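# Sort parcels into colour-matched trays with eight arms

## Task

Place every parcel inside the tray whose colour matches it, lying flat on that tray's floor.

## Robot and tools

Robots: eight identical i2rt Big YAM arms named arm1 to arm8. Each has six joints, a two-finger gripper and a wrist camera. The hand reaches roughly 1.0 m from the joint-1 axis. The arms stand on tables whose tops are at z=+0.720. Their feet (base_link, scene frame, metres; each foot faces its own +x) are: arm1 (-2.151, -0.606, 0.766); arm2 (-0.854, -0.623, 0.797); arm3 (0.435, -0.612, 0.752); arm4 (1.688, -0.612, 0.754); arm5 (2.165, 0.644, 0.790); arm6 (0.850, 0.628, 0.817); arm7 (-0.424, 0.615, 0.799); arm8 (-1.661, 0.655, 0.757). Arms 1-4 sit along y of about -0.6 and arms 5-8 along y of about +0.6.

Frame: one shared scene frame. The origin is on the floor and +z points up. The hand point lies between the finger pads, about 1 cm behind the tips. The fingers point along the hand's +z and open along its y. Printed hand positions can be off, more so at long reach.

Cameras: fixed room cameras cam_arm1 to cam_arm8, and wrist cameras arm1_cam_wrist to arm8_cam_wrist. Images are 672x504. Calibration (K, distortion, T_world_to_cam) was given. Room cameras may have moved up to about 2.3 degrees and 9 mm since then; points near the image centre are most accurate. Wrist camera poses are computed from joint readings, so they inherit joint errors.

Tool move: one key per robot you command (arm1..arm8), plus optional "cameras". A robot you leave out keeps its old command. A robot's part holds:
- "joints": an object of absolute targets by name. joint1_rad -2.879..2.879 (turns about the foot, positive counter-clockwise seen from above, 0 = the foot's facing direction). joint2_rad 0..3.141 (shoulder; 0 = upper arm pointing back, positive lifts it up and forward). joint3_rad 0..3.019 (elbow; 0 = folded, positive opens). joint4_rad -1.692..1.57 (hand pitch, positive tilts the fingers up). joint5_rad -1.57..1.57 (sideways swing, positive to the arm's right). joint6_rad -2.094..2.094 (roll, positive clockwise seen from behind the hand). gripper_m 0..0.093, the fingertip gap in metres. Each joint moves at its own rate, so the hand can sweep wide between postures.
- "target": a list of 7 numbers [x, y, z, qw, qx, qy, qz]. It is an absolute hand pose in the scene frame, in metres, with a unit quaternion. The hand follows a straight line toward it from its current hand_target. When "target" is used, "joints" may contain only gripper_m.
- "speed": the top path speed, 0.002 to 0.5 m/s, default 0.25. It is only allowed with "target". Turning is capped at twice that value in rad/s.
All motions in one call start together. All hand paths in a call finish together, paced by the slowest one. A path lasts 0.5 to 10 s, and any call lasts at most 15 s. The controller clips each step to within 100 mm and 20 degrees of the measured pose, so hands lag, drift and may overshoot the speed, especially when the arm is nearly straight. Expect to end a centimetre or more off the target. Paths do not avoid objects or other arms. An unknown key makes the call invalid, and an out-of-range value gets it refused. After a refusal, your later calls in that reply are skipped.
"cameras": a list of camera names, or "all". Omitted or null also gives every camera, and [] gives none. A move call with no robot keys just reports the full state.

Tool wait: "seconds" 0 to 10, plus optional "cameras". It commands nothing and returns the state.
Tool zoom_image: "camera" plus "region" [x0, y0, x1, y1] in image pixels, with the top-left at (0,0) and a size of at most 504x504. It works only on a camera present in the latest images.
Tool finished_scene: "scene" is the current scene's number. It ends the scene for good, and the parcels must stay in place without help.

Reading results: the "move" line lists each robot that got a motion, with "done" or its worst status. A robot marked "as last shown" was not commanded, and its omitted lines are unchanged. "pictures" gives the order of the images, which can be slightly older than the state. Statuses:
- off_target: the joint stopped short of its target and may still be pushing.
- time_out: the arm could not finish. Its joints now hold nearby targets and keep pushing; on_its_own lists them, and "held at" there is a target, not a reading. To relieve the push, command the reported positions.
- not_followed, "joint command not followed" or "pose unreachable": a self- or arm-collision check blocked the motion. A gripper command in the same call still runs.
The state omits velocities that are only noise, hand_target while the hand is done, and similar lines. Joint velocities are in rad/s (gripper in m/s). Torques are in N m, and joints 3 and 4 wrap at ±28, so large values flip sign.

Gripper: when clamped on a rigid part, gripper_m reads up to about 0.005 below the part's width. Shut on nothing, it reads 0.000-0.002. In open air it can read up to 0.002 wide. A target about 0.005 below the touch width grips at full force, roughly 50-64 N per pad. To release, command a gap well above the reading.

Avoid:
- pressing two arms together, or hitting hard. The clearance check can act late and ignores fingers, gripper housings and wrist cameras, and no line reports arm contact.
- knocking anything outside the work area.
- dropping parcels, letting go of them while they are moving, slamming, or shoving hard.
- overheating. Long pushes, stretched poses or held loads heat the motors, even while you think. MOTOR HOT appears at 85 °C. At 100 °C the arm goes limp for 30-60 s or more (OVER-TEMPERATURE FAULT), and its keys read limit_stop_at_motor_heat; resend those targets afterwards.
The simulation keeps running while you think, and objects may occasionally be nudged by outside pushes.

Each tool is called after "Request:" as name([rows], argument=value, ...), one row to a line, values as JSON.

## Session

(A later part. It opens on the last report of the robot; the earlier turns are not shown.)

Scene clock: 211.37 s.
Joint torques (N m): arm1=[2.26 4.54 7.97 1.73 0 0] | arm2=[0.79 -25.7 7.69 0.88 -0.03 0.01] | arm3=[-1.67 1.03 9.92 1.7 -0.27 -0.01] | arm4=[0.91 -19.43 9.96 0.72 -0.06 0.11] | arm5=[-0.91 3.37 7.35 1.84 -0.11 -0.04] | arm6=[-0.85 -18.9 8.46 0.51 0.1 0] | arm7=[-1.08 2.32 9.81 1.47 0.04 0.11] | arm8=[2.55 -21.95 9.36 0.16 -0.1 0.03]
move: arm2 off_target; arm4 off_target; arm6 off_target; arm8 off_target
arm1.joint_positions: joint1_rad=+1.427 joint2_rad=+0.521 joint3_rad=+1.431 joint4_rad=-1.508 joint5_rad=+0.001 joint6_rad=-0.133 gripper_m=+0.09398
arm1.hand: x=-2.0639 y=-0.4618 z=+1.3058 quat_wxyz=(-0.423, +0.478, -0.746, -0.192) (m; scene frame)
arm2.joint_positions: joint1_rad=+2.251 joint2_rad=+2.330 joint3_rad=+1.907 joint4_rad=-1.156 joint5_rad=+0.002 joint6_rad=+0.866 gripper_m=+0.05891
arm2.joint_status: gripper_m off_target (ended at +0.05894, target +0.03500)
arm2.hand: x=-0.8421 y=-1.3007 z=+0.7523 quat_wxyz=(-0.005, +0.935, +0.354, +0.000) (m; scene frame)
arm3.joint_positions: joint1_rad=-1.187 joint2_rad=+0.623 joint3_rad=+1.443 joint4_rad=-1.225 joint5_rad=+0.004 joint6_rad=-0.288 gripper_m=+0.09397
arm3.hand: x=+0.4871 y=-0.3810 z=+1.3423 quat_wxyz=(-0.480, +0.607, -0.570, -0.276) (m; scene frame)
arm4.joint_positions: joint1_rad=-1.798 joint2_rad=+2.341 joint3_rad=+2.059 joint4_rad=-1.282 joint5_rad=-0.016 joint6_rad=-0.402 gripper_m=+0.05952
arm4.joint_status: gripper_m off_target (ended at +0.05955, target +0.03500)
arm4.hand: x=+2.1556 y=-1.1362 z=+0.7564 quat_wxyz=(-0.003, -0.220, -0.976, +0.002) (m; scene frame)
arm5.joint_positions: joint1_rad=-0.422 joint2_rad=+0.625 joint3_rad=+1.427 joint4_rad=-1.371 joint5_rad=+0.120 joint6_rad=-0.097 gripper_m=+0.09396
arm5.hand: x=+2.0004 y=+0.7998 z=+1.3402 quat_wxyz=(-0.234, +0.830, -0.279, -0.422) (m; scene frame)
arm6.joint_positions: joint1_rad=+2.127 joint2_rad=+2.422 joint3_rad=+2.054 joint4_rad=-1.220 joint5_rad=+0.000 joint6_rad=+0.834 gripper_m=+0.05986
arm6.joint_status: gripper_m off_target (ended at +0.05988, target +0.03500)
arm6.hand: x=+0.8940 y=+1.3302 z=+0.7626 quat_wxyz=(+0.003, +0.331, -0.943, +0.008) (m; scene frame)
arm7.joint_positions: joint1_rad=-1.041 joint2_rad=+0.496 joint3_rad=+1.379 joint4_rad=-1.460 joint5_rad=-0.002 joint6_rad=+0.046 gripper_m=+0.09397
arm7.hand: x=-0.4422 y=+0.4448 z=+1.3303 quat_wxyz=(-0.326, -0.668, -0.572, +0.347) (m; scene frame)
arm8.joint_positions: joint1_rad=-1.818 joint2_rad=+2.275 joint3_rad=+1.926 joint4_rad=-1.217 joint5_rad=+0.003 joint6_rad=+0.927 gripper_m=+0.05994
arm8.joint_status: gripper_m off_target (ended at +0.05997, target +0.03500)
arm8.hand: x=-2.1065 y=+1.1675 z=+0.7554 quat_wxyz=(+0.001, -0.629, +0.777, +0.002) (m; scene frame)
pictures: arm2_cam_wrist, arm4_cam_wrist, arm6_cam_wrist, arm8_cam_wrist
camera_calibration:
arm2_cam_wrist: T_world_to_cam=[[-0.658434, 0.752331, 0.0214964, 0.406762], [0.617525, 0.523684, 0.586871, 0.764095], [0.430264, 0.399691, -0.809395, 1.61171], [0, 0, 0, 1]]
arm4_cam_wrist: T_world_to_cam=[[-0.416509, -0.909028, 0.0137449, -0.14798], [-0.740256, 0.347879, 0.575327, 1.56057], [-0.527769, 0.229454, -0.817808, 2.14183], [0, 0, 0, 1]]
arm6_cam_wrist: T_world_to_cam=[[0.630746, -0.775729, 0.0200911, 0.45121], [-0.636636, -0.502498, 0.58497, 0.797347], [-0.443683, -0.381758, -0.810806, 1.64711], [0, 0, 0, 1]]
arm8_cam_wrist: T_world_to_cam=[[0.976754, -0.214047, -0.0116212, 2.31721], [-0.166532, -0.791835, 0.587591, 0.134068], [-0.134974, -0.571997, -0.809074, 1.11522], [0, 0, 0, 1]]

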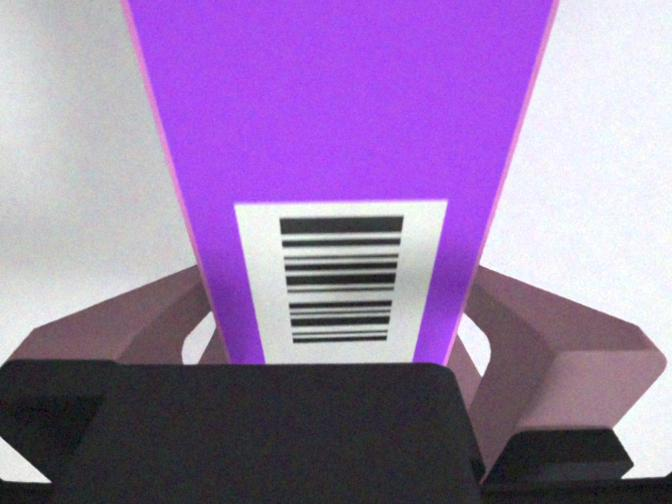

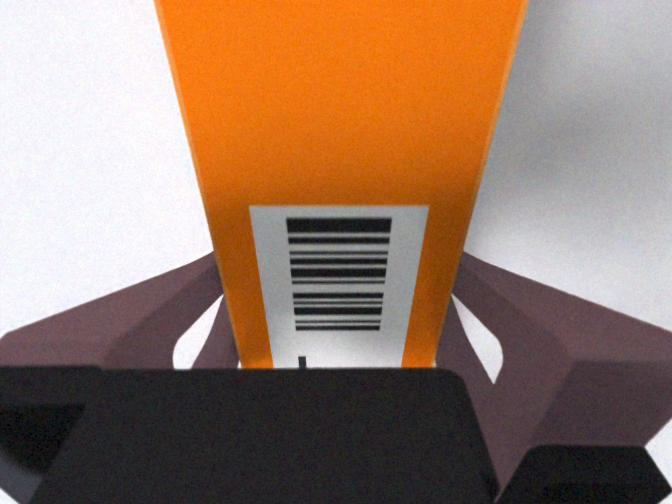

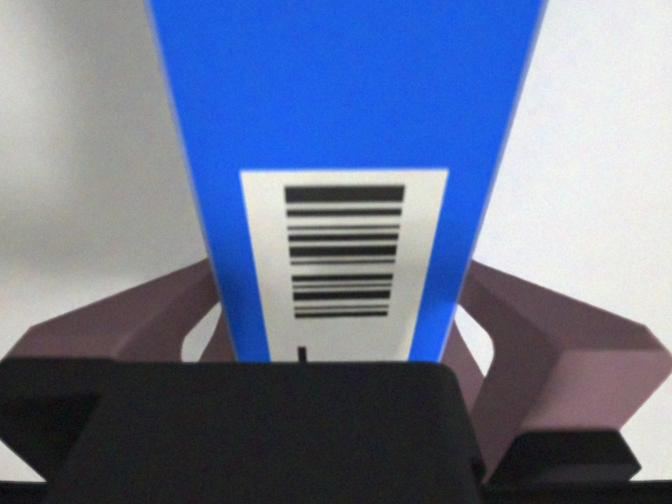

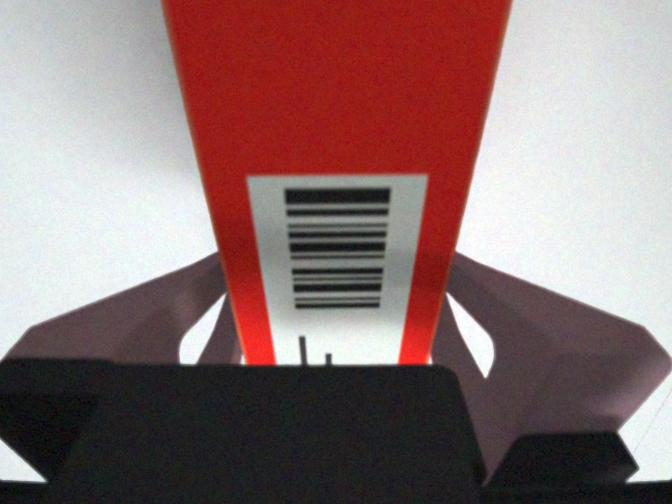

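Request:
move(arm8={"target":[-2.10,1.16,0.93,0,0.6293,-0.7772,0],"speed":0.2}, arm2={"target":[-0.84,-1.295,0.93,0,0.9351,0.3543,0],"speed":0.2}, arm4={"target":[2.15,-1.13,0.93,0,0.2164,0.9763,0],"speed":0.2}, arm6={"target":[0.894,1.32,0.93,0,0.3256,-0.9455,0],"speed":0.2}, cameras=[])

Request:
move(arm8={"target":[-1.934,0.974,1.05,0,0.6293,-0.7772,0],"speed":0.3}, arm2={"target":[-0.848,-1.05,1.05,0,0.9351,0.3543,0],"speed":0.3}, arm4={"target":[1.9,-0.865,1.05,0,-0.342,0.9397,0],"speed":0.3}, arm6={"target":[0.88,1.05,1.05,0,0.3256,-0.9455,0],"speed":0.3}, cameras=["cam_arm2","cam_arm4","cam_arm6","cam_arm8"])

Scene clock: 246.93 s.
Heat: arm1: hottest joint3_rad 32 °C; arm2: hottest joint3_rad 37 °C; arm3: hottest joint1_rad 30 °C; arm4: hottest joint3_rad 43 °C; arm5: hottest joint3_rad 35 °C; arm6: hottest joint2_rad 39 °C; arm7: hottest joint3_rad 40 °C; arm8: hottest joint2_rad 41 °C.
move: arm2 off_target; arm4 off_target; arm6 off_target; arm8 off_target
arm2.hand_status: off_target (0.026 m and 2.6 deg from the pose sent, 0.178 m and 0.6 deg at the start)
arm4.hand_status: off_target (0.019 m and 2.1 deg from the pose sent, 0.174 m and 0.6 deg at the start)
arm6.hand_status: off_target (0.044 m and 4.4 deg from the pose sent, 0.168 m and 1.2 deg at the start)
arm8.hand_status: off_target (0.024 m and 2.5 deg from the pose sent, 0.175 m and 0.2 deg at the start)
pictures: none

Scene clock: 249.87 s.
Joint torques (N m): arm1=[2.49 4.37 7.92 1.78 0.03 0] | arm2=[-0.09 -14.51 8.02 0.12 -0.03 -0.1] | arm3=[-1.67 0.97 9.94 1.7 -0.27 -0.02] | arm4=[-1.61 -6.71 9.69 -0.31 -0.23 -0.03] | arm5=[-0.97 2.49 7.43 1.81 -0.06 -0.04] | arm6=[-1.2 -10.46 8.61 -0.24 0.11 -0.06] | arm7=[-1.03 2.32 9.78 1.42 0.05 0.11] | arm8=[1.08 -12.51 9.26 -0.65 -0.1 -0.09]
move: arm2 done; arm4 done; arm6 off_target; arm8 done
arm1.joint_positions: joint1_rad=+1.427 joint2_rad=+0.521 joint3_rad=+1.431 joint4_rad=-1.508 joint5_rad=+0.001 joint6_rad=-0.133 gripper_m=+0.09398
arm1.hand: x=-2.0639 y=-0.4618 z=+1.3058 quat_wxyz=(-0.423, +0.478, -0.746, -0.192) (m; scene frame)
arm2.joint_positions: joint1_rad=+2.251 joint2_rad=+1.461 joint3_rad=+1.415 joint4_rad=-1.518 joint5_rad=+0.002 joint6_rad=+0.866 gripper_m=+0.05891
arm2.hand: x=-0.8467 y=-1.0541 z=+1.0476 quat_wxyz=(+0.002, +0.935, +0.354, -0.002) (m; scene frame)
arm2.hand_target: x=-0.8480 y=-1.0500 z=+1.0499 quat_wxyz=(+0.000, +0.935, +0.354, +0.000) (m; scene frame)
arm2.hand_status: done (0.005 m and 0.3 deg from the pose sent, 0.272 m and 2.6 deg at the start)
arm3.joint_positions: joint1_rad=-1.187 joint2_rad=+0.623 joint3_rad=+1.443 joint4_rad=-1.225 joint5_rad=+0.004 joint6_rad=-0.288 gripper_m=+0.09397
arm3.hand: x=+0.4871 y=-0.3810 z=+1.3423 quat_wxyz=(-0.480, +0.607, -0.570, -0.276) (m; scene frame)
arm4.joint_positions: joint1_rad=-1.829 joint2_rad=+1.210 joint3_rad=+1.300 joint4_rad=-1.648 joint5_rad=-0.013 joint6_rad=-1.583 gripper_m=+0.05954
arm4.hand: x=+1.9069 y=-0.8652 z=+1.0511 quat_wxyz=(-0.001, +0.346, -0.938, +0.007) (m; scene frame)
arm4.hand_target: x=+1.9001 y=-0.8649 z=+1.0500 quat_wxyz=(+0.000, +0.342, -0.940, +0.000) (m; scene frame)
arm4.hand_status: done (0.007 m and 0.9 deg from the pose sent, 0.376 m and 65.3 deg at the start)
arm5.joint_positions: joint1_rad=-0.422 joint2_rad=+0.625 joint3_rad=+1.427 joint4_rad=-1.371 joint5_rad=+0.120 joint6_rad=-0.097 gripper_m=+0.09396
arm5.hand: x=+2.0004 y=+0.7998 z=+1.3402 quat_wxyz=(-0.234, +0.830, -0.279, -0.422) (m; scene frame)
arm6.joint_positions: joint1_rad=+2.127 joint2_rad=+1.467 joint3_rad=+1.349 joint4_rad=-1.466 joint5_rad=+0.000 joint6_rad=+0.836 gripper_m=+0.05986
arm6.hand: x=+0.8771 y=+1.0536 z=+1.0404 quat_wxyz=(+0.002, +0.330, -0.944, +0.006) (m; scene frame)
arm6.hand_target: x=+0.8800 y=+1.0500 z=+1.0498 quat_wxyz=(+0.000, +0.326, -0.946, +0.000) (m; scene frame)
arm6.hand_status: off_target (0.011 m and 1.0 deg from the pose sent, 0.299 m and 4.4 deg at the start)
arm7.joint_positions: joint1_rad=-1.041 joint2_rad=+0.496 joint3_rad=+1.379 joint4_rad=-1.460 joint5_rad=-0.002 joint6_rad=+0.046 gripper_m=+0.09397
arm7.hand: x=-0.4422 y=+0.4448 z=+1.3303 quat_wxyz=(-0.326, -0.668, -0.572, +0.347) (m; scene frame)
arm8.joint_positions: joint1_rad=-1.819 joint2_rad=+1.447 joint3_rad=+1.502 joint4_rad=-1.622 joint5_rad=+0.003 joint6_rad=+0.927 gripper_m=+0.05994
arm8.hand: x=-1.9393 y=+0.9765 z=+1.0468 quat_wxyz=(+0.001, -0.629, +0.777, +0.001) (m; scene frame)
arm8.hand_target: x=-1.9341 y=+0.9740 z=+1.0500 quat_wxyz=(+0.000, -0.629, +0.777, +0.000) (m; scene frame)
arm8.hand_status: done (0.007 m and 0.2 deg from the pose sent, 0.276 m and 2.5 deg at the start)
pictures: cam_arm2, cam_arm4, cam_arm6, cam_arm8

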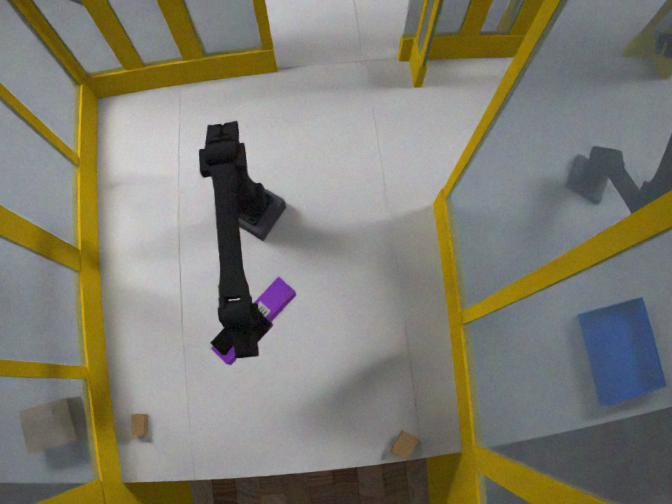

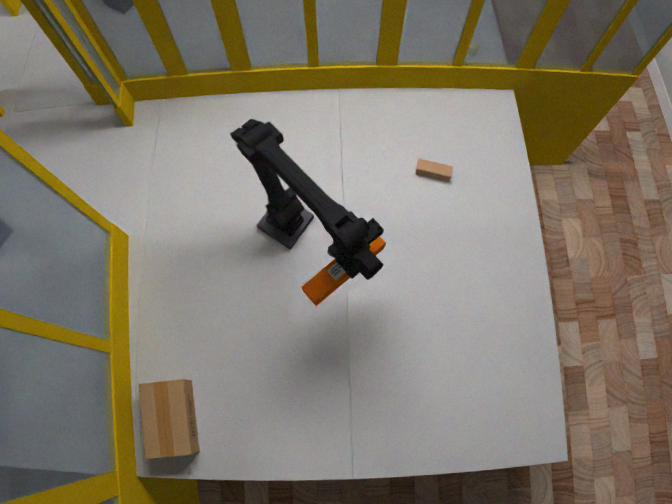

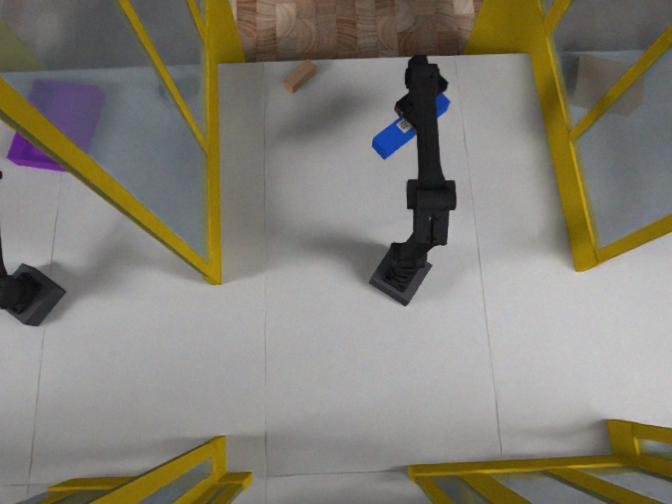

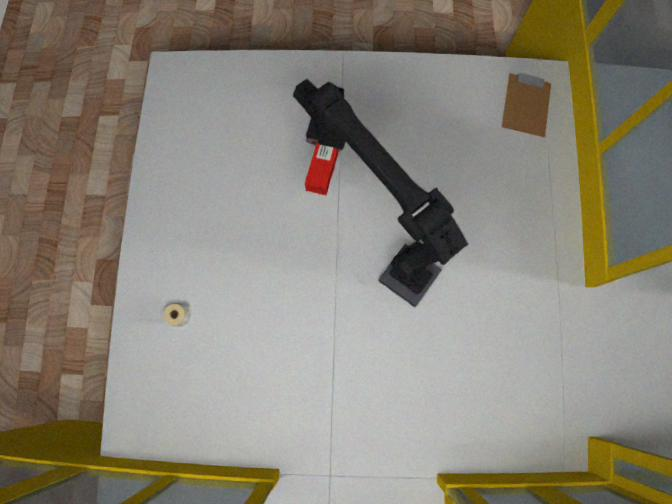

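Request:
move(arm8={"joints":{"joint1_rad":0.43,"joint6_rad":-1.4}}, arm2={"joints":{"joint1_rad":-1.43,"joint6_rad":-1.5}}, arm4={"joints":{"joint1_rad":1.833}}, arm6={"joints":{"joint1_rad":-1.353,"joint6_rad":-1.5}}, cameras=["cam_arm2","cam_arm4","cam_arm6","cam_arm8"])

Scene clock: 273.47 s.
Joint torques (N m): arm1=[2.14 4.31 7.91 1.73 0.01 0] | arm2=[0.26 -14.45 7.98 0.08 -0.18 -0.21] | arm3=[-1.61 0.97 9.87 1.69 -0.26 -0.02] | arm4=[0.09 -6.59 9.7 -0.28 -0.14 -0.03] | arm5=[-0.91 3.19 7.28 1.8 -0.11 -0.05] | arm6=[-0.03 -10.4 8.57 -0.27 -0.11 -0.18] | arm7=[-1.03 2.32 9.77 1.46 0.03 0.11] | arm8=[1.67 -12.63 9.18 -0.65 -0.09 -0.12]
Heat: arm1: hottest joint3_rad 32 °C; arm2: hottest joint3_rad 37 °C; arm3: hottest joint1_rad 30 °C; arm4: hottest joint3_rad 43 °C; arm5: hottest joint3_rad 35 °C; arm6: hottest joint2_rad 36 °C; arm7: hottest joint3_rad 40 °C; arm8: hottest joint2_rad 36 °C.
move: arm2 done; arm4 done; arm6 done; arm8 done
arm1, arm3, arm5, arm7: as last shown
arm2.joint_positions: joint1_rad=-1.430 joint2_rad=+1.461 joint3_rad=+1.415 joint4_rad=-1.518 joint5_rad=+0.002 joint6_rad=-1.485 gripper_m=+0.05892
arm2.joint_status: all done
arm2.hand: x=-0.6391 y=-0.2496 z=+1.0484 quat_wxyz=(-0.003, +0.954, -0.298, +0.001) (m; scene frame)
arm4.joint_positions: joint1_rad=+1.833 joint2_rad=+1.210 joint3_rad=+1.300 joint4_rad=-1.648 joint5_rad=-0.016 joint6_rad=-1.584 gripper_m=+0.05960
arm4.joint_status: all done
arm4.hand: x=+1.3763 y=-0.4937 z=+1.0537 quat_wxyz=(+0.000, +0.818, +0.576, -0.018) (m; scene frame)
arm6.joint_positions: joint1_rad=-1.360 joint2_rad=+1.467 joint3_rad=+1.349 joint4_rad=-1.466 joint5_rad=+0.002 joint6_rad=-1.491 gripper_m=+0.05982
arm6.joint_status: all done
arm6.hand: x=+0.6809 y=+0.2372 z=+1.0405 quat_wxyz=(+0.000, -0.241, -0.970, -0.007) (m; scene frame)
arm8.joint_positions: joint1_rad=+0.434 joint2_rad=+1.447 joint3_rad=+1.502 joint4_rad=-1.622 joint5_rad=-0.002 joint6_rad=-1.392 gripper_m=+0.05998
arm8.joint_status: all done
arm8.hand: x=-1.7340 y=+0.2370 z=+1.0476 quat_wxyz=(-0.001, -0.175, -0.985, +0.002) (m; scene frame)
pictures: cam_arm2, cam_arm4, cam_arm6, cam_arm8

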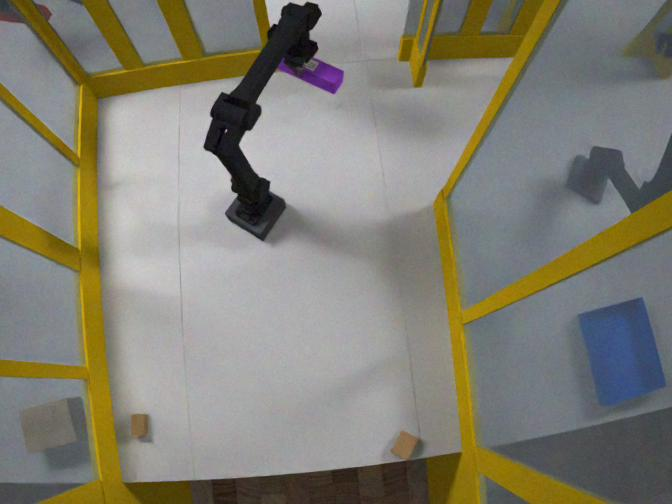

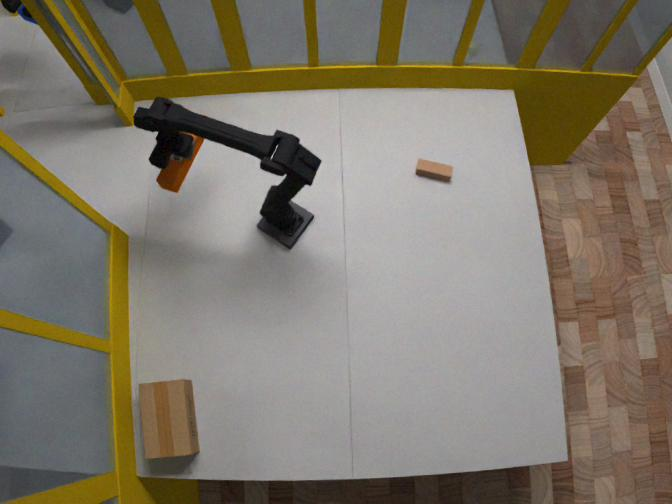

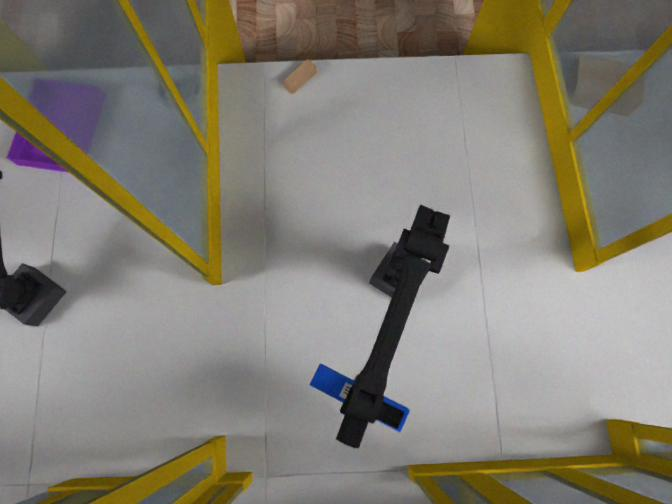

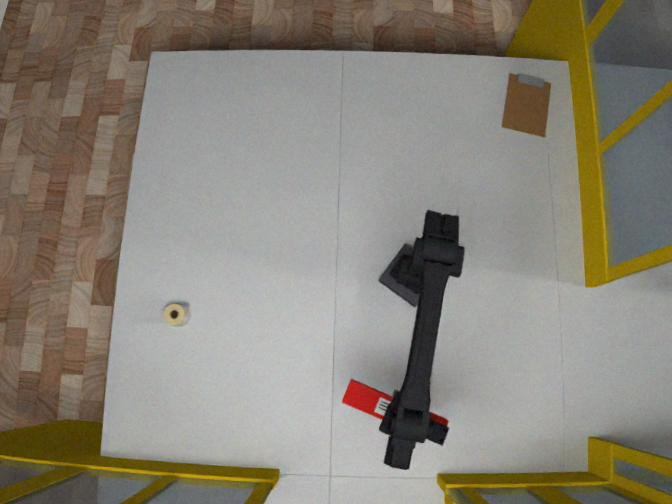

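Request:
move(arm8={"target":[-1.78,0.25,1.0,0,0.7071,0.7071,0],"speed":0.3}, arm2={"target":[-0.5,-0.26,1.0,0,0.7071,-0.7071,0],"speed":0.3}, arm4={"target":[1.35,-0.39,1.0,0,1,0,0],"speed":0.3}, arm6={"target":[0.585,0.25,1.0,0,0.7071,0.7071,0],"speed":0.3}, cameras=[])

Request:
move(arm8={"target":[-1.78,0.0,0.9,0,0.7071,0.7071,0],"speed":0.3}, arm2={"target":[-0.5,0.0,0.9,0,0.7071,-0.7071,0],"speed":0.3}, arm4={"target":[1.06,-0.38,0.9,0,1,0,0],"speed":0.3}, arm6={"target":[0.585,0.0,0.9,0,0.7071,0.7071,0],"speed":0.3})

Scene clock: 300.13 s.
move: arm2 off_target; arm4 off_target; arm6 done; arm8 done
arm2.hand_status: off_target (0.025 m and 3.2 deg from the pose sent, 0.148 m and 55.3 deg at the start)
arm4.hand_status: off_target (0.017 m and 2.2 deg from the pose sent, 0.120 m and 70.3 deg at the start)
arm6.hand_status: done (0.010 m and 1.5 deg from the pose sent, 0.105 m and 62.1 deg at the start)
arm8.hand_status: done (0.003 m and 1.0 deg from the pose sent, 0.067 m and 69.9 deg at the start)
pictures: none

Scene clock: 302.47 s.
Joint torques (N m): arm1=[2.32 4.42 7.9 1.73 0.03 0] | arm2=[-0.09 -26.11 12.4 0.06 -0.01 0.08] | arm3=[-1.73 0.97 9.92 1.68 -0.27 -0.03] | arm4=[1.08 -17.49 15.41 -0.31 -0.05 0.11] | arm5=[-1.03 3.25 7.34 1.77 -0.1 -0.05] | arm6=[-0.26 -17.14 12.92 -0.25 0.08 0] | arm7=[-1.2 2.43 9.78 1.44 0.04 0.1] | arm8=[2.2 -20.89 14.45 -0.62 -0.06 0.04]
move: arm2 off_target; arm4 off_target; arm6 off_target; arm8 off_target
arm1.joint_positions: joint1_rad=+1.428 joint2_rad=+0.521 joint3_rad=+1.431 joint4_rad=-1.508 joint5_rad=+0.001 joint6_rad=-0.133 gripper_m=+0.09398
arm1.hand: x=-2.0639 y=-0.4618 z=+1.3058 quat_wxyz=(-0.423, +0.478, -0.745, -0.192) (m; scene frame)
arm2.joint_positions: joint1_rad=-1.422 joint2_rad=+2.326 joint3_rad=+2.263 joint4_rad=-1.539 joint5_rad=+0.000 joint6_rad=-0.531 gripper_m=+0.05892
arm2.hand: x=-0.5087 y=-0.0091 z=+0.8879 quat_wxyz=(+0.015, +0.714, -0.700, +0.003) (m; scene frame)
arm2.hand_target: x=-0.5004 y=-0.0008 z=+0.9000 quat_wxyz=(-0.001, +0.707, -0.707, +0.000) (m; scene frame)
arm2.hand_status: off_target (0.017 m and 2.1 deg from the pose sent, 0.287 m and 3.2 deg at the start)
arm3.joint_positions: joint1_rad=-1.187 joint2_rad=+0.623 joint3_rad=+1.443 joint4_rad=-1.225 joint5_rad=+0.004 joint6_rad=-0.288 gripper_m=+0.09397
arm3.hand: x=+0.4871 y=-0.3810 z=+1.3423 quat_wxyz=(-0.480, +0.607, -0.570, -0.276) (m; scene frame)
arm4.joint_positions: joint1_rad=+1.835 joint2_rad=+2.140 joint3_rad=+2.046 joint4_rad=-1.514 joint5_rad=+0.012 joint6_rad=-0.355 gripper_m=+0.05959
arm4.hand: x=+1.0766 y=-0.3806 z=+0.8901 quat_wxyz=(+0.006, +1.000, +0.000, +0.013) (m; scene frame)
arm4.hand_target: x=+1.0609 y=-0.3804 z=+0.9002 quat_wxyz=(+0.000, +1.000, +0.000, -0.001) (m; scene frame)
arm4.hand_status: off_target (0.019 m and 1.7 deg from the pose sent, 0.313 m and 2.2 deg at the start)
arm5.joint_positions: joint1_rad=-0.422 joint2_rad=+0.625 joint3_rad=+1.427 joint4_rad=-1.371 joint5_rad=+0.120 joint6_rad=-0.097 gripper_m=+0.09396
arm5.hand: x=+2.0004 y=+0.7998 z=+1.3402 quat_wxyz=(-0.234, +0.830, -0.279, -0.422) (m; scene frame)
arm6.joint_positions: joint1_rad=-1.356 joint2_rad=+2.209 joint3_rad=+1.992 joint4_rad=-1.394 joint5_rad=-0.002 joint6_rad=-0.408 gripper_m=+0.05980
arm6.hand: x=+0.5891 y=+0.0165 z=+0.8838 quat_wxyz=(+0.006, -0.705, -0.709, -0.019) (m; scene frame)
arm6.hand_target: x=+0.5854 y=+0.0010 z=+0.9002 quat_wxyz=(+0.000, -0.707, -0.707, +0.001) (m; scene frame)
arm6.hand_status: off_target (0.024 m and 2.3 deg from the pose sent, 0.273 m and 1.5 deg at the start)
arm7.joint_positions: joint1_rad=-1.041 joint2_rad=+0.496 joint3_rad=+1.379 joint4_rad=-1.460 joint5_rad=-0.002 joint6_rad=+0.046 gripper_m=+0.09397
arm7.hand: x=-0.4422 y=+0.4448 z=+1.3303 quat_wxyz=(-0.326, -0.668, -0.572, +0.347) (m; scene frame)
arm8.joint_positions: joint1_rad=+0.422 joint2_rad=+2.127 joint3_rad=+2.028 joint4_rad=-1.497 joint5_rad=-0.002 joint6_rad=-0.187 gripper_m=+0.05998
arm8.hand: x=-1.7806 y=+0.0133 z=+0.8903 quat_wxyz=(+0.006, -0.706, -0.708, -0.011) (m; scene frame)
arm8.hand_target: x=-1.7798 y=+0.0006 z=+0.9002 quat_wxyz=(-0.001, -0.707, -0.707, +0.001) (m; scene frame)
arm8.hand_status: off_target (0.016 m and 1.5 deg from the pose sent, 0.270 m and 1.0 deg at the start)
pictures: arm1_cam_wrist, arm2_cam_wrist, arm3_cam_wrist, arm4_cam_wrist, arm5_cam_wrist, arm6_cam_wrist, arm7_cam_wrist, arm8_cam_wrist, cam_arm1, cam_arm2, cam_arm3, cam_arm4, cam_arm5, cam_arm6, cam_arm7, cam_arm8
camera_calibration:
arm1_cam_wrist: T_world_to_cam=[[0.874297, -0.474387, 0.102771, 1.45228], [-0.417089, -0.842536, -0.340837, -0.800135], [0.248277, 0.255128, -0.934488, 1.97713], [0, 0, 0, 1]]
arm2_cam_wrist: T_world_to_cam=[[0.999897, 0.0138875, -0.00368755, 0.51091], [0.0132937, -0.796707, 0.604219, -0.532597], [0.00545318, -0.604206, -0.79681, 0.82536], [0, 0, 0, 1]]
arm3_cam_wrist: T_world_to_cam=[[0.956081, -0.121373, 0.266792, -0.871202], [0.0276364, -0.868848, -0.494307, 0.324839], [0.291797, 0.479971, -0.827334, 1.27531], [0, 0, 0, 1]]
arm4_cam_wrist: T_world_to_cam=[[-0.0144102, 0.999896, -0.000194444, 0.393715], [0.797929, 0.0116167, 0.602639, -1.38625], [0.602579, 0.00852897, -0.798014, 0.189725], [0, 0, 0, 1]]
arm6_cam_wrist: T_world_to_cam=[[-0.999872, -0.011629, -0.0110098, 0.597543], [-0.0159174, 0.797124, 0.603606, -0.531401], [0.00175685, 0.603704, -0.797206, 0.817871], [0, 0, 0, 1]]
arm7_cam_wrist: T_world_to_cam=[[-0.990596, 0.135629, -0.0180006, -0.477561], [0.132465, 0.917808, -0.374274, 0.154604], [-0.0342415, -0.373139, -0.927143, 1.50546], [0, 0, 0, 1]]
arm8_cam_wrist: T_world_to_cam=[[-0.999856, 0.00263852, -0.0167388, -1.76452], [-0.00813782, 0.791676, 0.610887, -0.564627], [0.0148635, 0.610936, -0.791541, 0.843625], [0, 0, 0, 1]]

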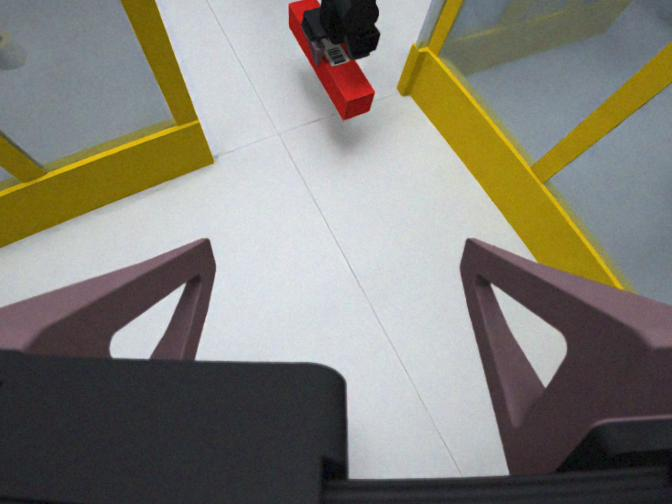

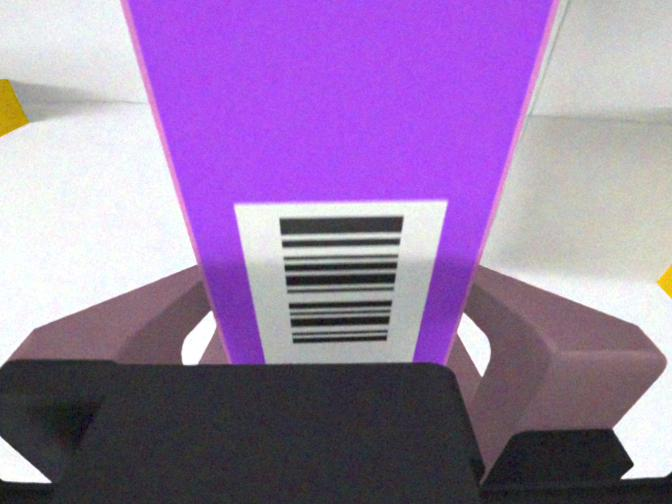

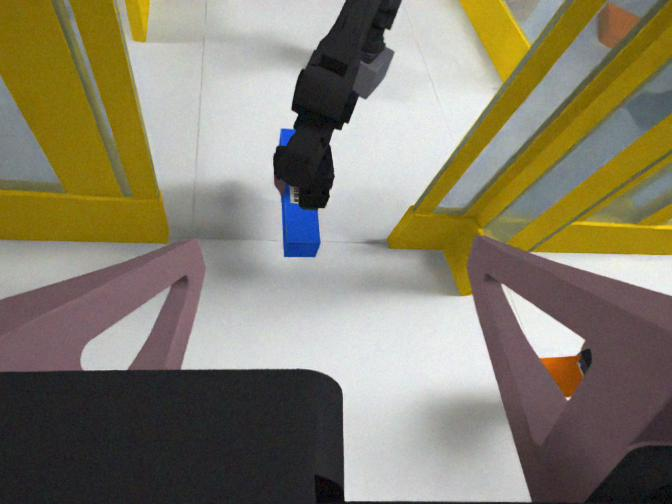

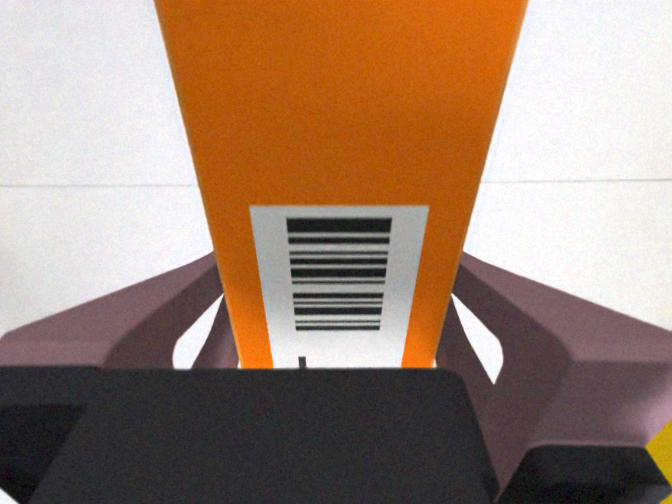

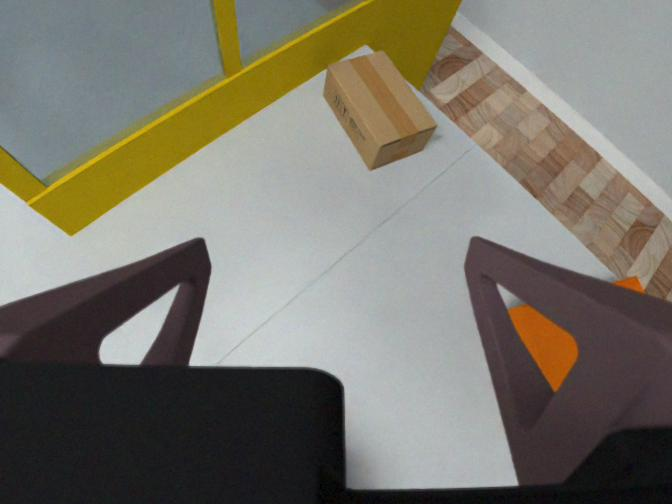

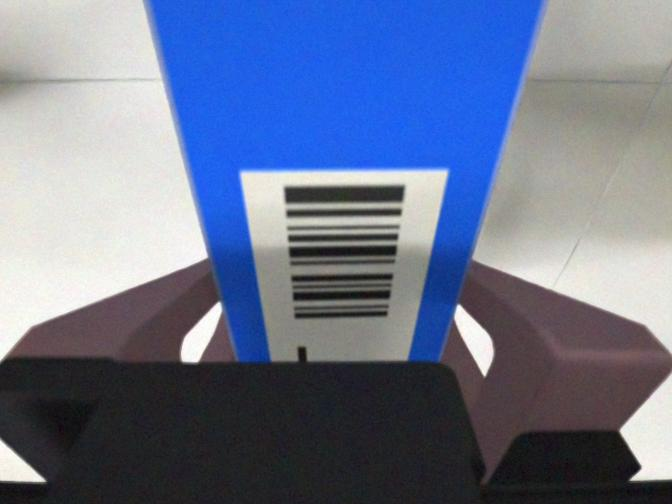

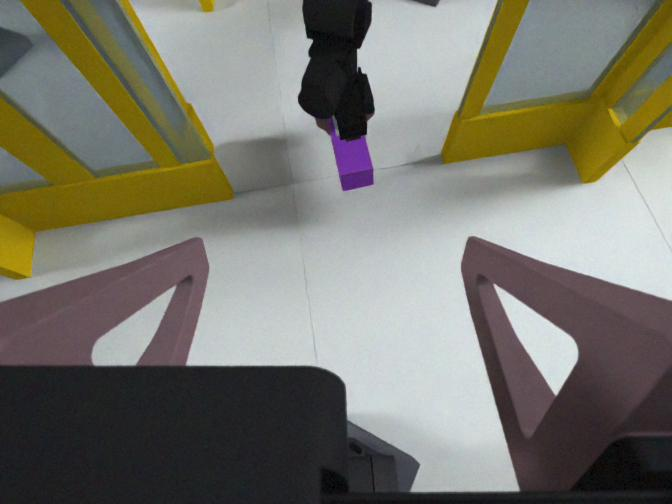

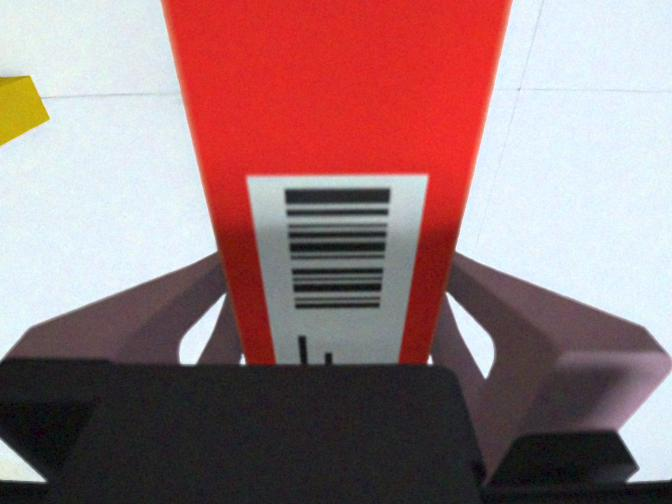

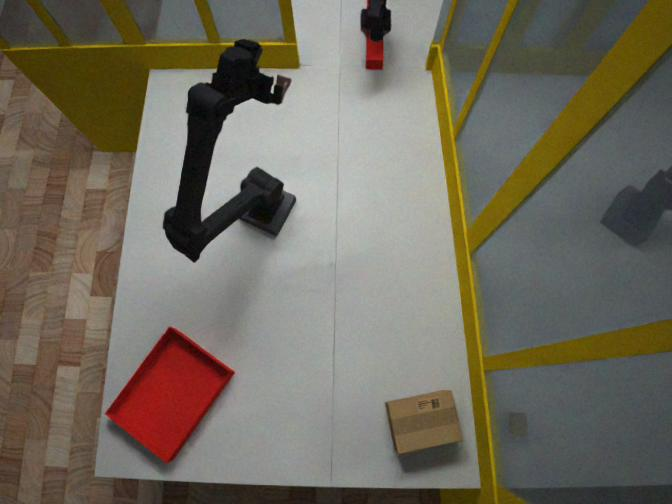

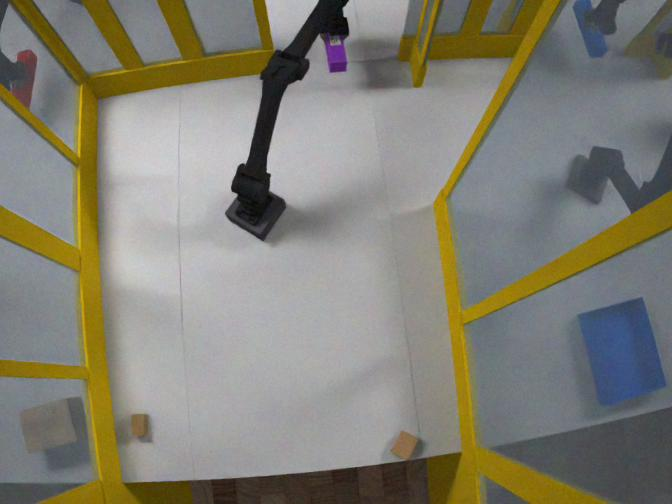

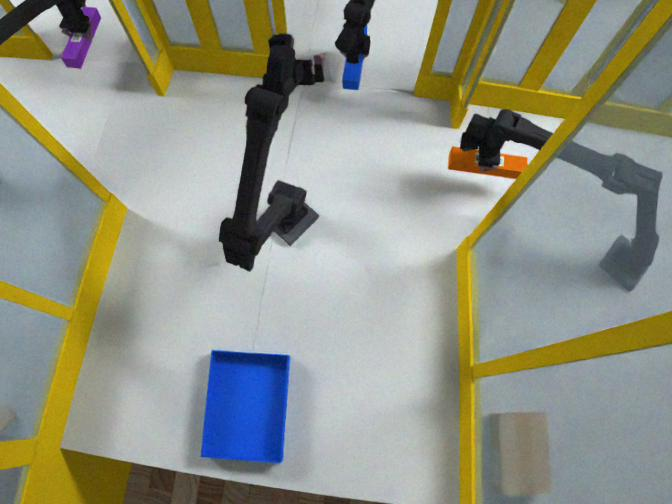

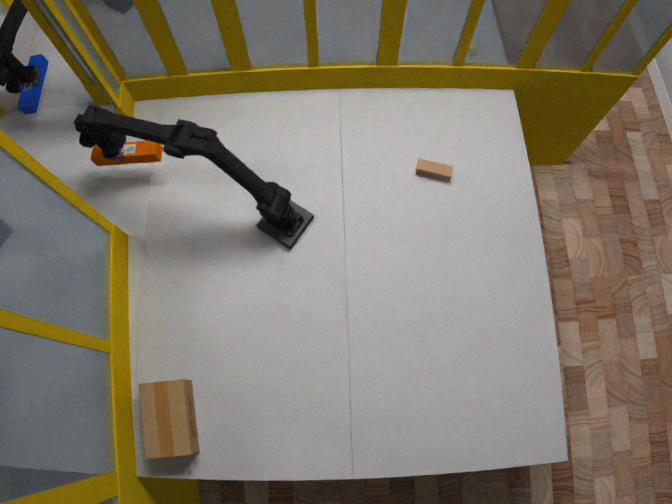

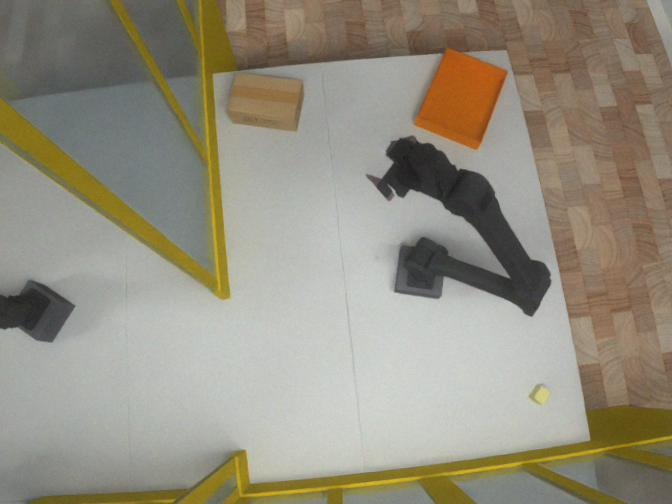

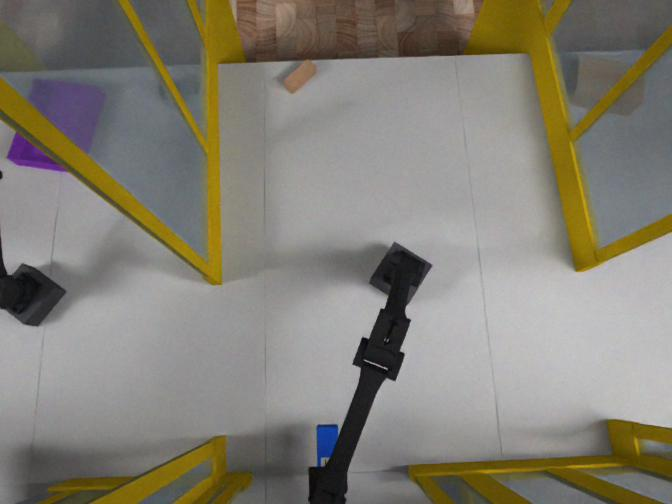

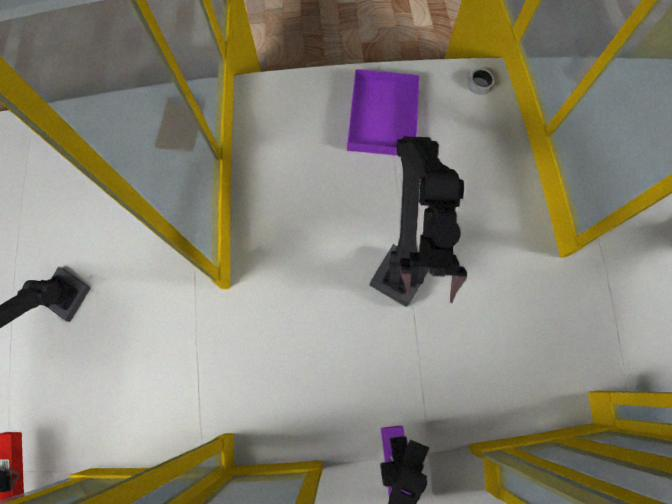

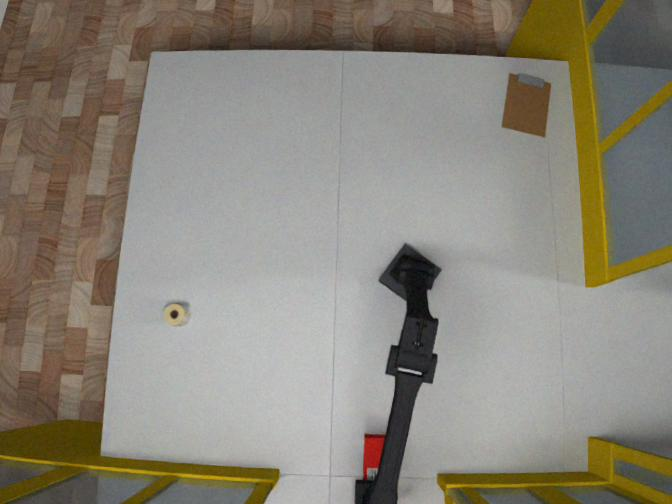

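Request:
move(arm8={"target":[-1.78,-0.005,0.77,0,0.7071,0.7071,0],"speed":0.15}, arm2={"target":[-0.495,0.005,0.768,0,0.7071,-0.7071,0],"speed":0.15}, arm4={"target":[1.05,-0.38,0.768,0,1,0,0],"speed":0.15}, arm6={"target":[0.582,-0.01,0.776,0,0.7071,0.7071,0],"speed":0.15}, cameras=[])

Request:
move(arm8={"target":[-1.78,-0.005,0.752,0,0.7071,0.7071,0],"speed":0.08}, arm2={"target":[-0.495,0.005,0.750,0,0.7071,-0.7071,0],"speed":0.08}, arm4={"target":[1.05,-0.38,0.750,0,1,0,0],"speed":0.08}, arm6={"target":[0.582,-0.01,0.76,0,0.7071,0.7071,0],"speed":0.08}, cameras=[])

Scene clock: 314.27 s.
move: arm2 done; arm4 off_target; arm6 done; arm8 done
arm2.hand_status: done (0.007 m and 1.5 deg from the pose sent, 0.122 m and 2.0 deg at the start)
arm4.hand_status: off_target (0.012 m and 0.1 deg from the pose sent, 0.125 m and 1.7 deg at the start)
arm6.hand_status: done (0.008 m and 1.2 deg from the pose sent, 0.111 m and 2.3 deg at the start)
arm8.hand_status: done (0.010 m and 0.2 deg from the pose sent, 0.122 m and 1.5 deg at the start)
pictures: none

Scene clock: 315.40 s.
Joint torques (N m): arm1=[2.37 4.78 7.97 1.7 0.05 0.01] | arm2=[-0.32 -26.93 7.68 0.99 0 0.06] | arm3=[-1.67 0.97 9.94 1.72 -0.27 -0.02] | arm4=[1.26 -18.37 9.35 0.77 -0.04 0.11] | arm5=[-0.44 3.19 7.34 1.77 -0.08 -0.05] | arm6=[-0.09 -17.96 7.71 0.57 0.08 0] | arm7=[-1.08 2.32 9.78 1.46 0.03 0.11] | arm8=[2.55 -21.07 8.77 0.29 -0.05 0.03]
move: arm2 off_target; arm4 off_target; arm6 done; arm8 off_target
arm1.joint_positions: joint1_rad=+1.428 joint2_rad=+0.521 joint3_rad=+1.431 joint4_rad=-1.508 joint5_rad=+0.001 joint6_rad=-0.133 gripper_m=+0.09398
arm1.hand: x=-2.0639 y=-0.4618 z=+1.3058 quat_wxyz=(-0.423, +0.478, -0.745, -0.192) (m; scene frame)
arm2.joint_positions: joint1_rad=-1.422 joint2_rad=+2.452 joint3_rad=+2.157 joint4_rad=-1.274 joint5_rad=+0.000 joint6_rad=-0.531 gripper_m=+0.05892
arm2.hand: x=-0.4997 y=+0.0072 z=+0.7599 quat_wxyz=(-0.001, +0.714, -0.700, -0.001) (m; scene frame)
arm2.hand_target: x=-0.4952 y=+0.0049 z=+0.7502 quat_wxyz=(+0.000, +0.707, -0.707, +0.000) (m; scene frame)
arm2.hand_status: off_target (0.011 m and 1.1 deg from the pose sent, 0.019 m and 1.4 deg at the start)
arm3.joint_positions: joint1_rad=-1.187 joint2_rad=+0.623 joint3_rad=+1.443 joint4_rad=-1.225 joint5_rad=+0.004 joint6_rad=-0.288 gripper_m=+0.09397
arm3.hand: x=+0.4871 y=-0.3810 z=+1.3423 quat_wxyz=(-0.480, +0.607, -0.570, -0.276) (m; scene frame)
arm4.joint_positions: joint1_rad=+1.835 joint2_rad=+2.266 joint3_rad=+1.936 joint4_rad=-1.233 joint5_rad=+0.012 joint6_rad=-0.353 gripper_m=+0.05959
arm4.hand: x=+1.0512 y=-0.3730 z=+0.7669 quat_wxyz=(-0.002, +1.000, -0.001, -0.008) (m; scene frame)
arm4.hand_target: x=+1.0505 y=-0.3801 z=+0.7501 quat_wxyz=(+0.000, +1.000, +0.000, +0.000) (m; scene frame)
arm4.hand_status: off_target (0.018 m and 0.9 deg from the pose sent, 0.028 m and 0.2 deg at the start)
arm5.joint_positions: joint1_rad=-0.422 joint2_rad=+0.625 joint3_rad=+1.427 joint4_rad=-1.371 joint5_rad=+0.120 joint6_rad=-0.097 gripper_m=+0.09396
arm5.hand: x=+2.0004 y=+0.7998 z=+1.3402 quat_wxyz=(-0.234, +0.830, -0.279, -0.422) (m; scene frame)
arm6.joint_positions: joint1_rad=-1.356 joint2_rad=+2.371 joint3_rad=+1.964 joint4_rad=-1.168 joint5_rad=-0.002 joint6_rad=-0.407 gripper_m=+0.05980
arm6.hand: x=+0.5791 y=-0.0069 z=+0.7657 quat_wxyz=(+0.000, -0.706, -0.708, -0.002) (m; scene frame)
arm6.hand_target: x=+0.5820 y=-0.0099 z=+0.7599 quat_wxyz=(+0.000, -0.707, -0.707, +0.000) (m; scene frame)
arm6.hand_status: done (0.007 m and 0.3 deg from the pose sent, 0.016 m and 1.2 deg at the start)
arm7.joint_positions: joint1_rad=-1.041 joint2_rad=+0.496 joint3_rad=+1.379 joint4_rad=-1.460 joint5_rad=-0.002 joint6_rad=+0.046 gripper_m=+0.09397
arm7.hand: x=-0.4422 y=+0.4448 z=+1.3303 quat_wxyz=(-0.326, -0.668, -0.572, +0.347) (m; scene frame)
arm8.joint_positions: joint1_rad=+0.422 joint2_rad=+2.237 joint3_rad=+1.889 joint4_rad=-1.209 joint5_rad=-0.002 joint6_rad=-0.186 gripper_m=+0.05998
arm8.hand: x=-1.7841 y=-0.0052 z=+0.7687 quat_wxyz=(-0.005, -0.706, -0.708, +0.006) (m; scene frame)
arm8.hand_target: x=-1.7800 y=-0.0045 z=+0.7521 quat_wxyz=(+0.000, -0.707, -0.707, +0.000) (m; scene frame)
arm8.hand_status: off_target (0.017 m and 0.9 deg from the pose sent, 0.027 m and 0.2 deg at the start)
pictures: none

Request:
move(arm8={"target":[-1.78,-0.005,0.736,0,0.7071,0.7071,0],"speed":0.08}, arm2={"target":[-0.495,0.005,0.742,0,0.7071,-0.7071,0],"speed":0.08}, arm4={"target":[1.05,-0.38,0.735,0,1,0,0],"speed":0.08}, arm6={"target":[0.582,-0.01,0.753,0,0.7071,0.7071,0],"speed":0.08}, cameras=[])

Request:
wait(seconds=0.3, cameras=[])

Scene clock: 323.30 s.
move: arm2 off_target; arm4 off_target; arm6 off_target; arm8 off_target
arm2.hand_status: off_target (0.014 m and 1.2 deg from the pose sent, 0.019 m and 1.1 deg at the start)
arm4.hand_status: off_target (0.023 m and 1.1 deg from the pose sent, 0.033 m and 0.9 deg at the start)
arm6.hand_status: off_target (0.011 m and 0.3 deg from the pose sent, 0.013 m and 0.3 deg at the start)
arm8.hand_status: off_target (0.020 m and 1.1 deg from the pose sent, 0.033 m and 0.9 deg at the start)
pictures: none

Scene clock: 323.60 s.
Joint torques (N m): arm1=[2.14 4.72 7.91 1.74 0.01 0.03] | arm2=[-0.32 -26.52 7.57 1.01 -0.05 0.06] | arm3=[-1.61 0.97 9.94 1.72 -0.26 -0.02] | arm4=[1.26 -17.96 9.09 0.94 -0.06 0.11] | arm5=[-0.67 2.9 7.49 1.68 -0.12 -0.07] | arm6=[-0.21 -17.44 7.68 0.55 0.08 0] | arm7=[-1.08 2.32 9.81 1.46 0.04 0.11] | arm8=[2.26 -20.72 8.68 0.39 -0.04 0.04]
arm1.joint_positions: joint1_rad=+1.428 joint2_rad=+0.521 joint3_rad=+1.431 joint4_rad=-1.508 joint5_rad=+0.001 joint6_rad=-0.133 gripper_m=+0.09398
arm1.hand: x=-2.0639 y=-0.4618 z=+1.3058 quat_wxyz=(-0.423, +0.478, -0.745, -0.192) (m; scene frame)
arm2.joint_positions: joint1_rad=-1.422 joint2_rad=+2.456 joint3_rad=+2.152 joint4_rad=-1.261 joint5_rad=+0.001 joint6_rad=-0.531 gripper_m=+0.05892
arm2.hand: x=-0.4991 y=+0.0079 z=+0.7552 quat_wxyz=(-0.003, +0.714, -0.700, -0.001) (m; scene frame)
arm2.hand_target: x=-0.4953 y=+0.0048 z=+0.7421 quat_wxyz=(+0.000, +0.707, -0.707, +0.000) (m; scene frame)
arm2.hand_status: off_target (0.014 m and 1.2 deg from the pose sent, 0.019 m and 1.1 deg at the start)
arm3.joint_positions: joint1_rad=-1.187 joint2_rad=+0.623 joint3_rad=+1.443 joint4_rad=-1.225 joint5_rad=+0.004 joint6_rad=-0.288 gripper_m=+0.09397
arm3.hand: x=+0.4871 y=-0.3810 z=+1.3423 quat_wxyz=(-0.480, +0.607, -0.570, -0.276) (m; scene frame)
arm4.joint_positions: joint1_rad=+1.835 joint2_rad=+2.276 joint3_rad=+1.925 joint4_rad=-1.208 joint5_rad=+0.012 joint6_rad=-0.353 gripper_m=+0.05959
arm4.hand: x=+1.0503 y=-0.3728 z=+0.7568 quat_wxyz=(-0.003, +1.000, -0.001, -0.009) (m; scene frame)
arm4.hand_target: x=+1.0506 y=-0.3802 z=+0.7354 quat_wxyz=(+0.000, +1.000, +0.000, +0.000) (m; scene frame)
arm4.hand_status: off_target (0.023 m and 1.1 deg from the pose sent, 0.033 m and 0.9 deg at the start)
arm5.joint_positions: joint1_rad=-0.422 joint2_rad=+0.625 joint3_rad=+1.427 joint4_rad=-1.371 joint5_rad=+0.120 joint6_rad=-0.097 gripper_m=+0.09396
arm5.hand: x=+2.0004 y=+0.7998 z=+1.3402 quat_wxyz=(-0.234, +0.830, -0.279, -0.422) (m; scene frame)
arm6.joint_positions: joint1_rad=-1.356 joint2_rad=+2.373 joint3_rad=+1.961 joint4_rad=-1.155 joint5_rad=-0.002 joint6_rad=-0.406 gripper_m=+0.05980
arm6.hand: x=+0.5784 y=-0.0084 z=+0.7636 quat_wxyz=(-0.002, -0.706, -0.708, +0.002) (m; scene frame)
arm6.hand_target: x=+0.5820 y=-0.0099 z=+0.7531 quat_wxyz=(+0.000, -0.707, -0.707, +0.000) (m; scene frame)
arm6.hand_status: off_target (0.011 m and 0.3 deg from the pose sent, 0.013 m and 0.3 deg at the start)
arm7.joint_positions: joint1_rad=-1.041 joint2_rad=+0.496 joint3_rad=+1.379 joint4_rad=-1.460 joint5_rad=-0.002 joint6_rad=+0.046 gripper_m=+0.09397
arm7.hand: x=-0.4422 y=+0.4448 z=+1.3303 quat_wxyz=(-0.326, -0.668, -0.572, +0.347) (m; scene frame)
arm8.joint_positions: joint1_rad=+0.423 joint2_rad=+2.250 joint3_rad=+1.877 joint4_rad=-1.180 joint5_rad=-0.001 joint6_rad=-0.185 gripper_m=+0.05998
arm8.hand: x=-1.7841 y=-0.0060 z=+0.7555 quat_wxyz=(-0.006, -0.706, -0.708, +0.007) (m; scene frame)
arm8.hand_target: x=-1.7800 y=-0.0044 z=+0.7362 quat_wxyz=(+0.000, -0.707, -0.707, +0.000) (m; scene frame)
arm8.hand_status: off_target (0.020 m and 1.1 deg from the pose sent, 0.033 m and 0.9 deg at the start)
wait: 0.30 s; at rest by 0.27 s
pictures: none


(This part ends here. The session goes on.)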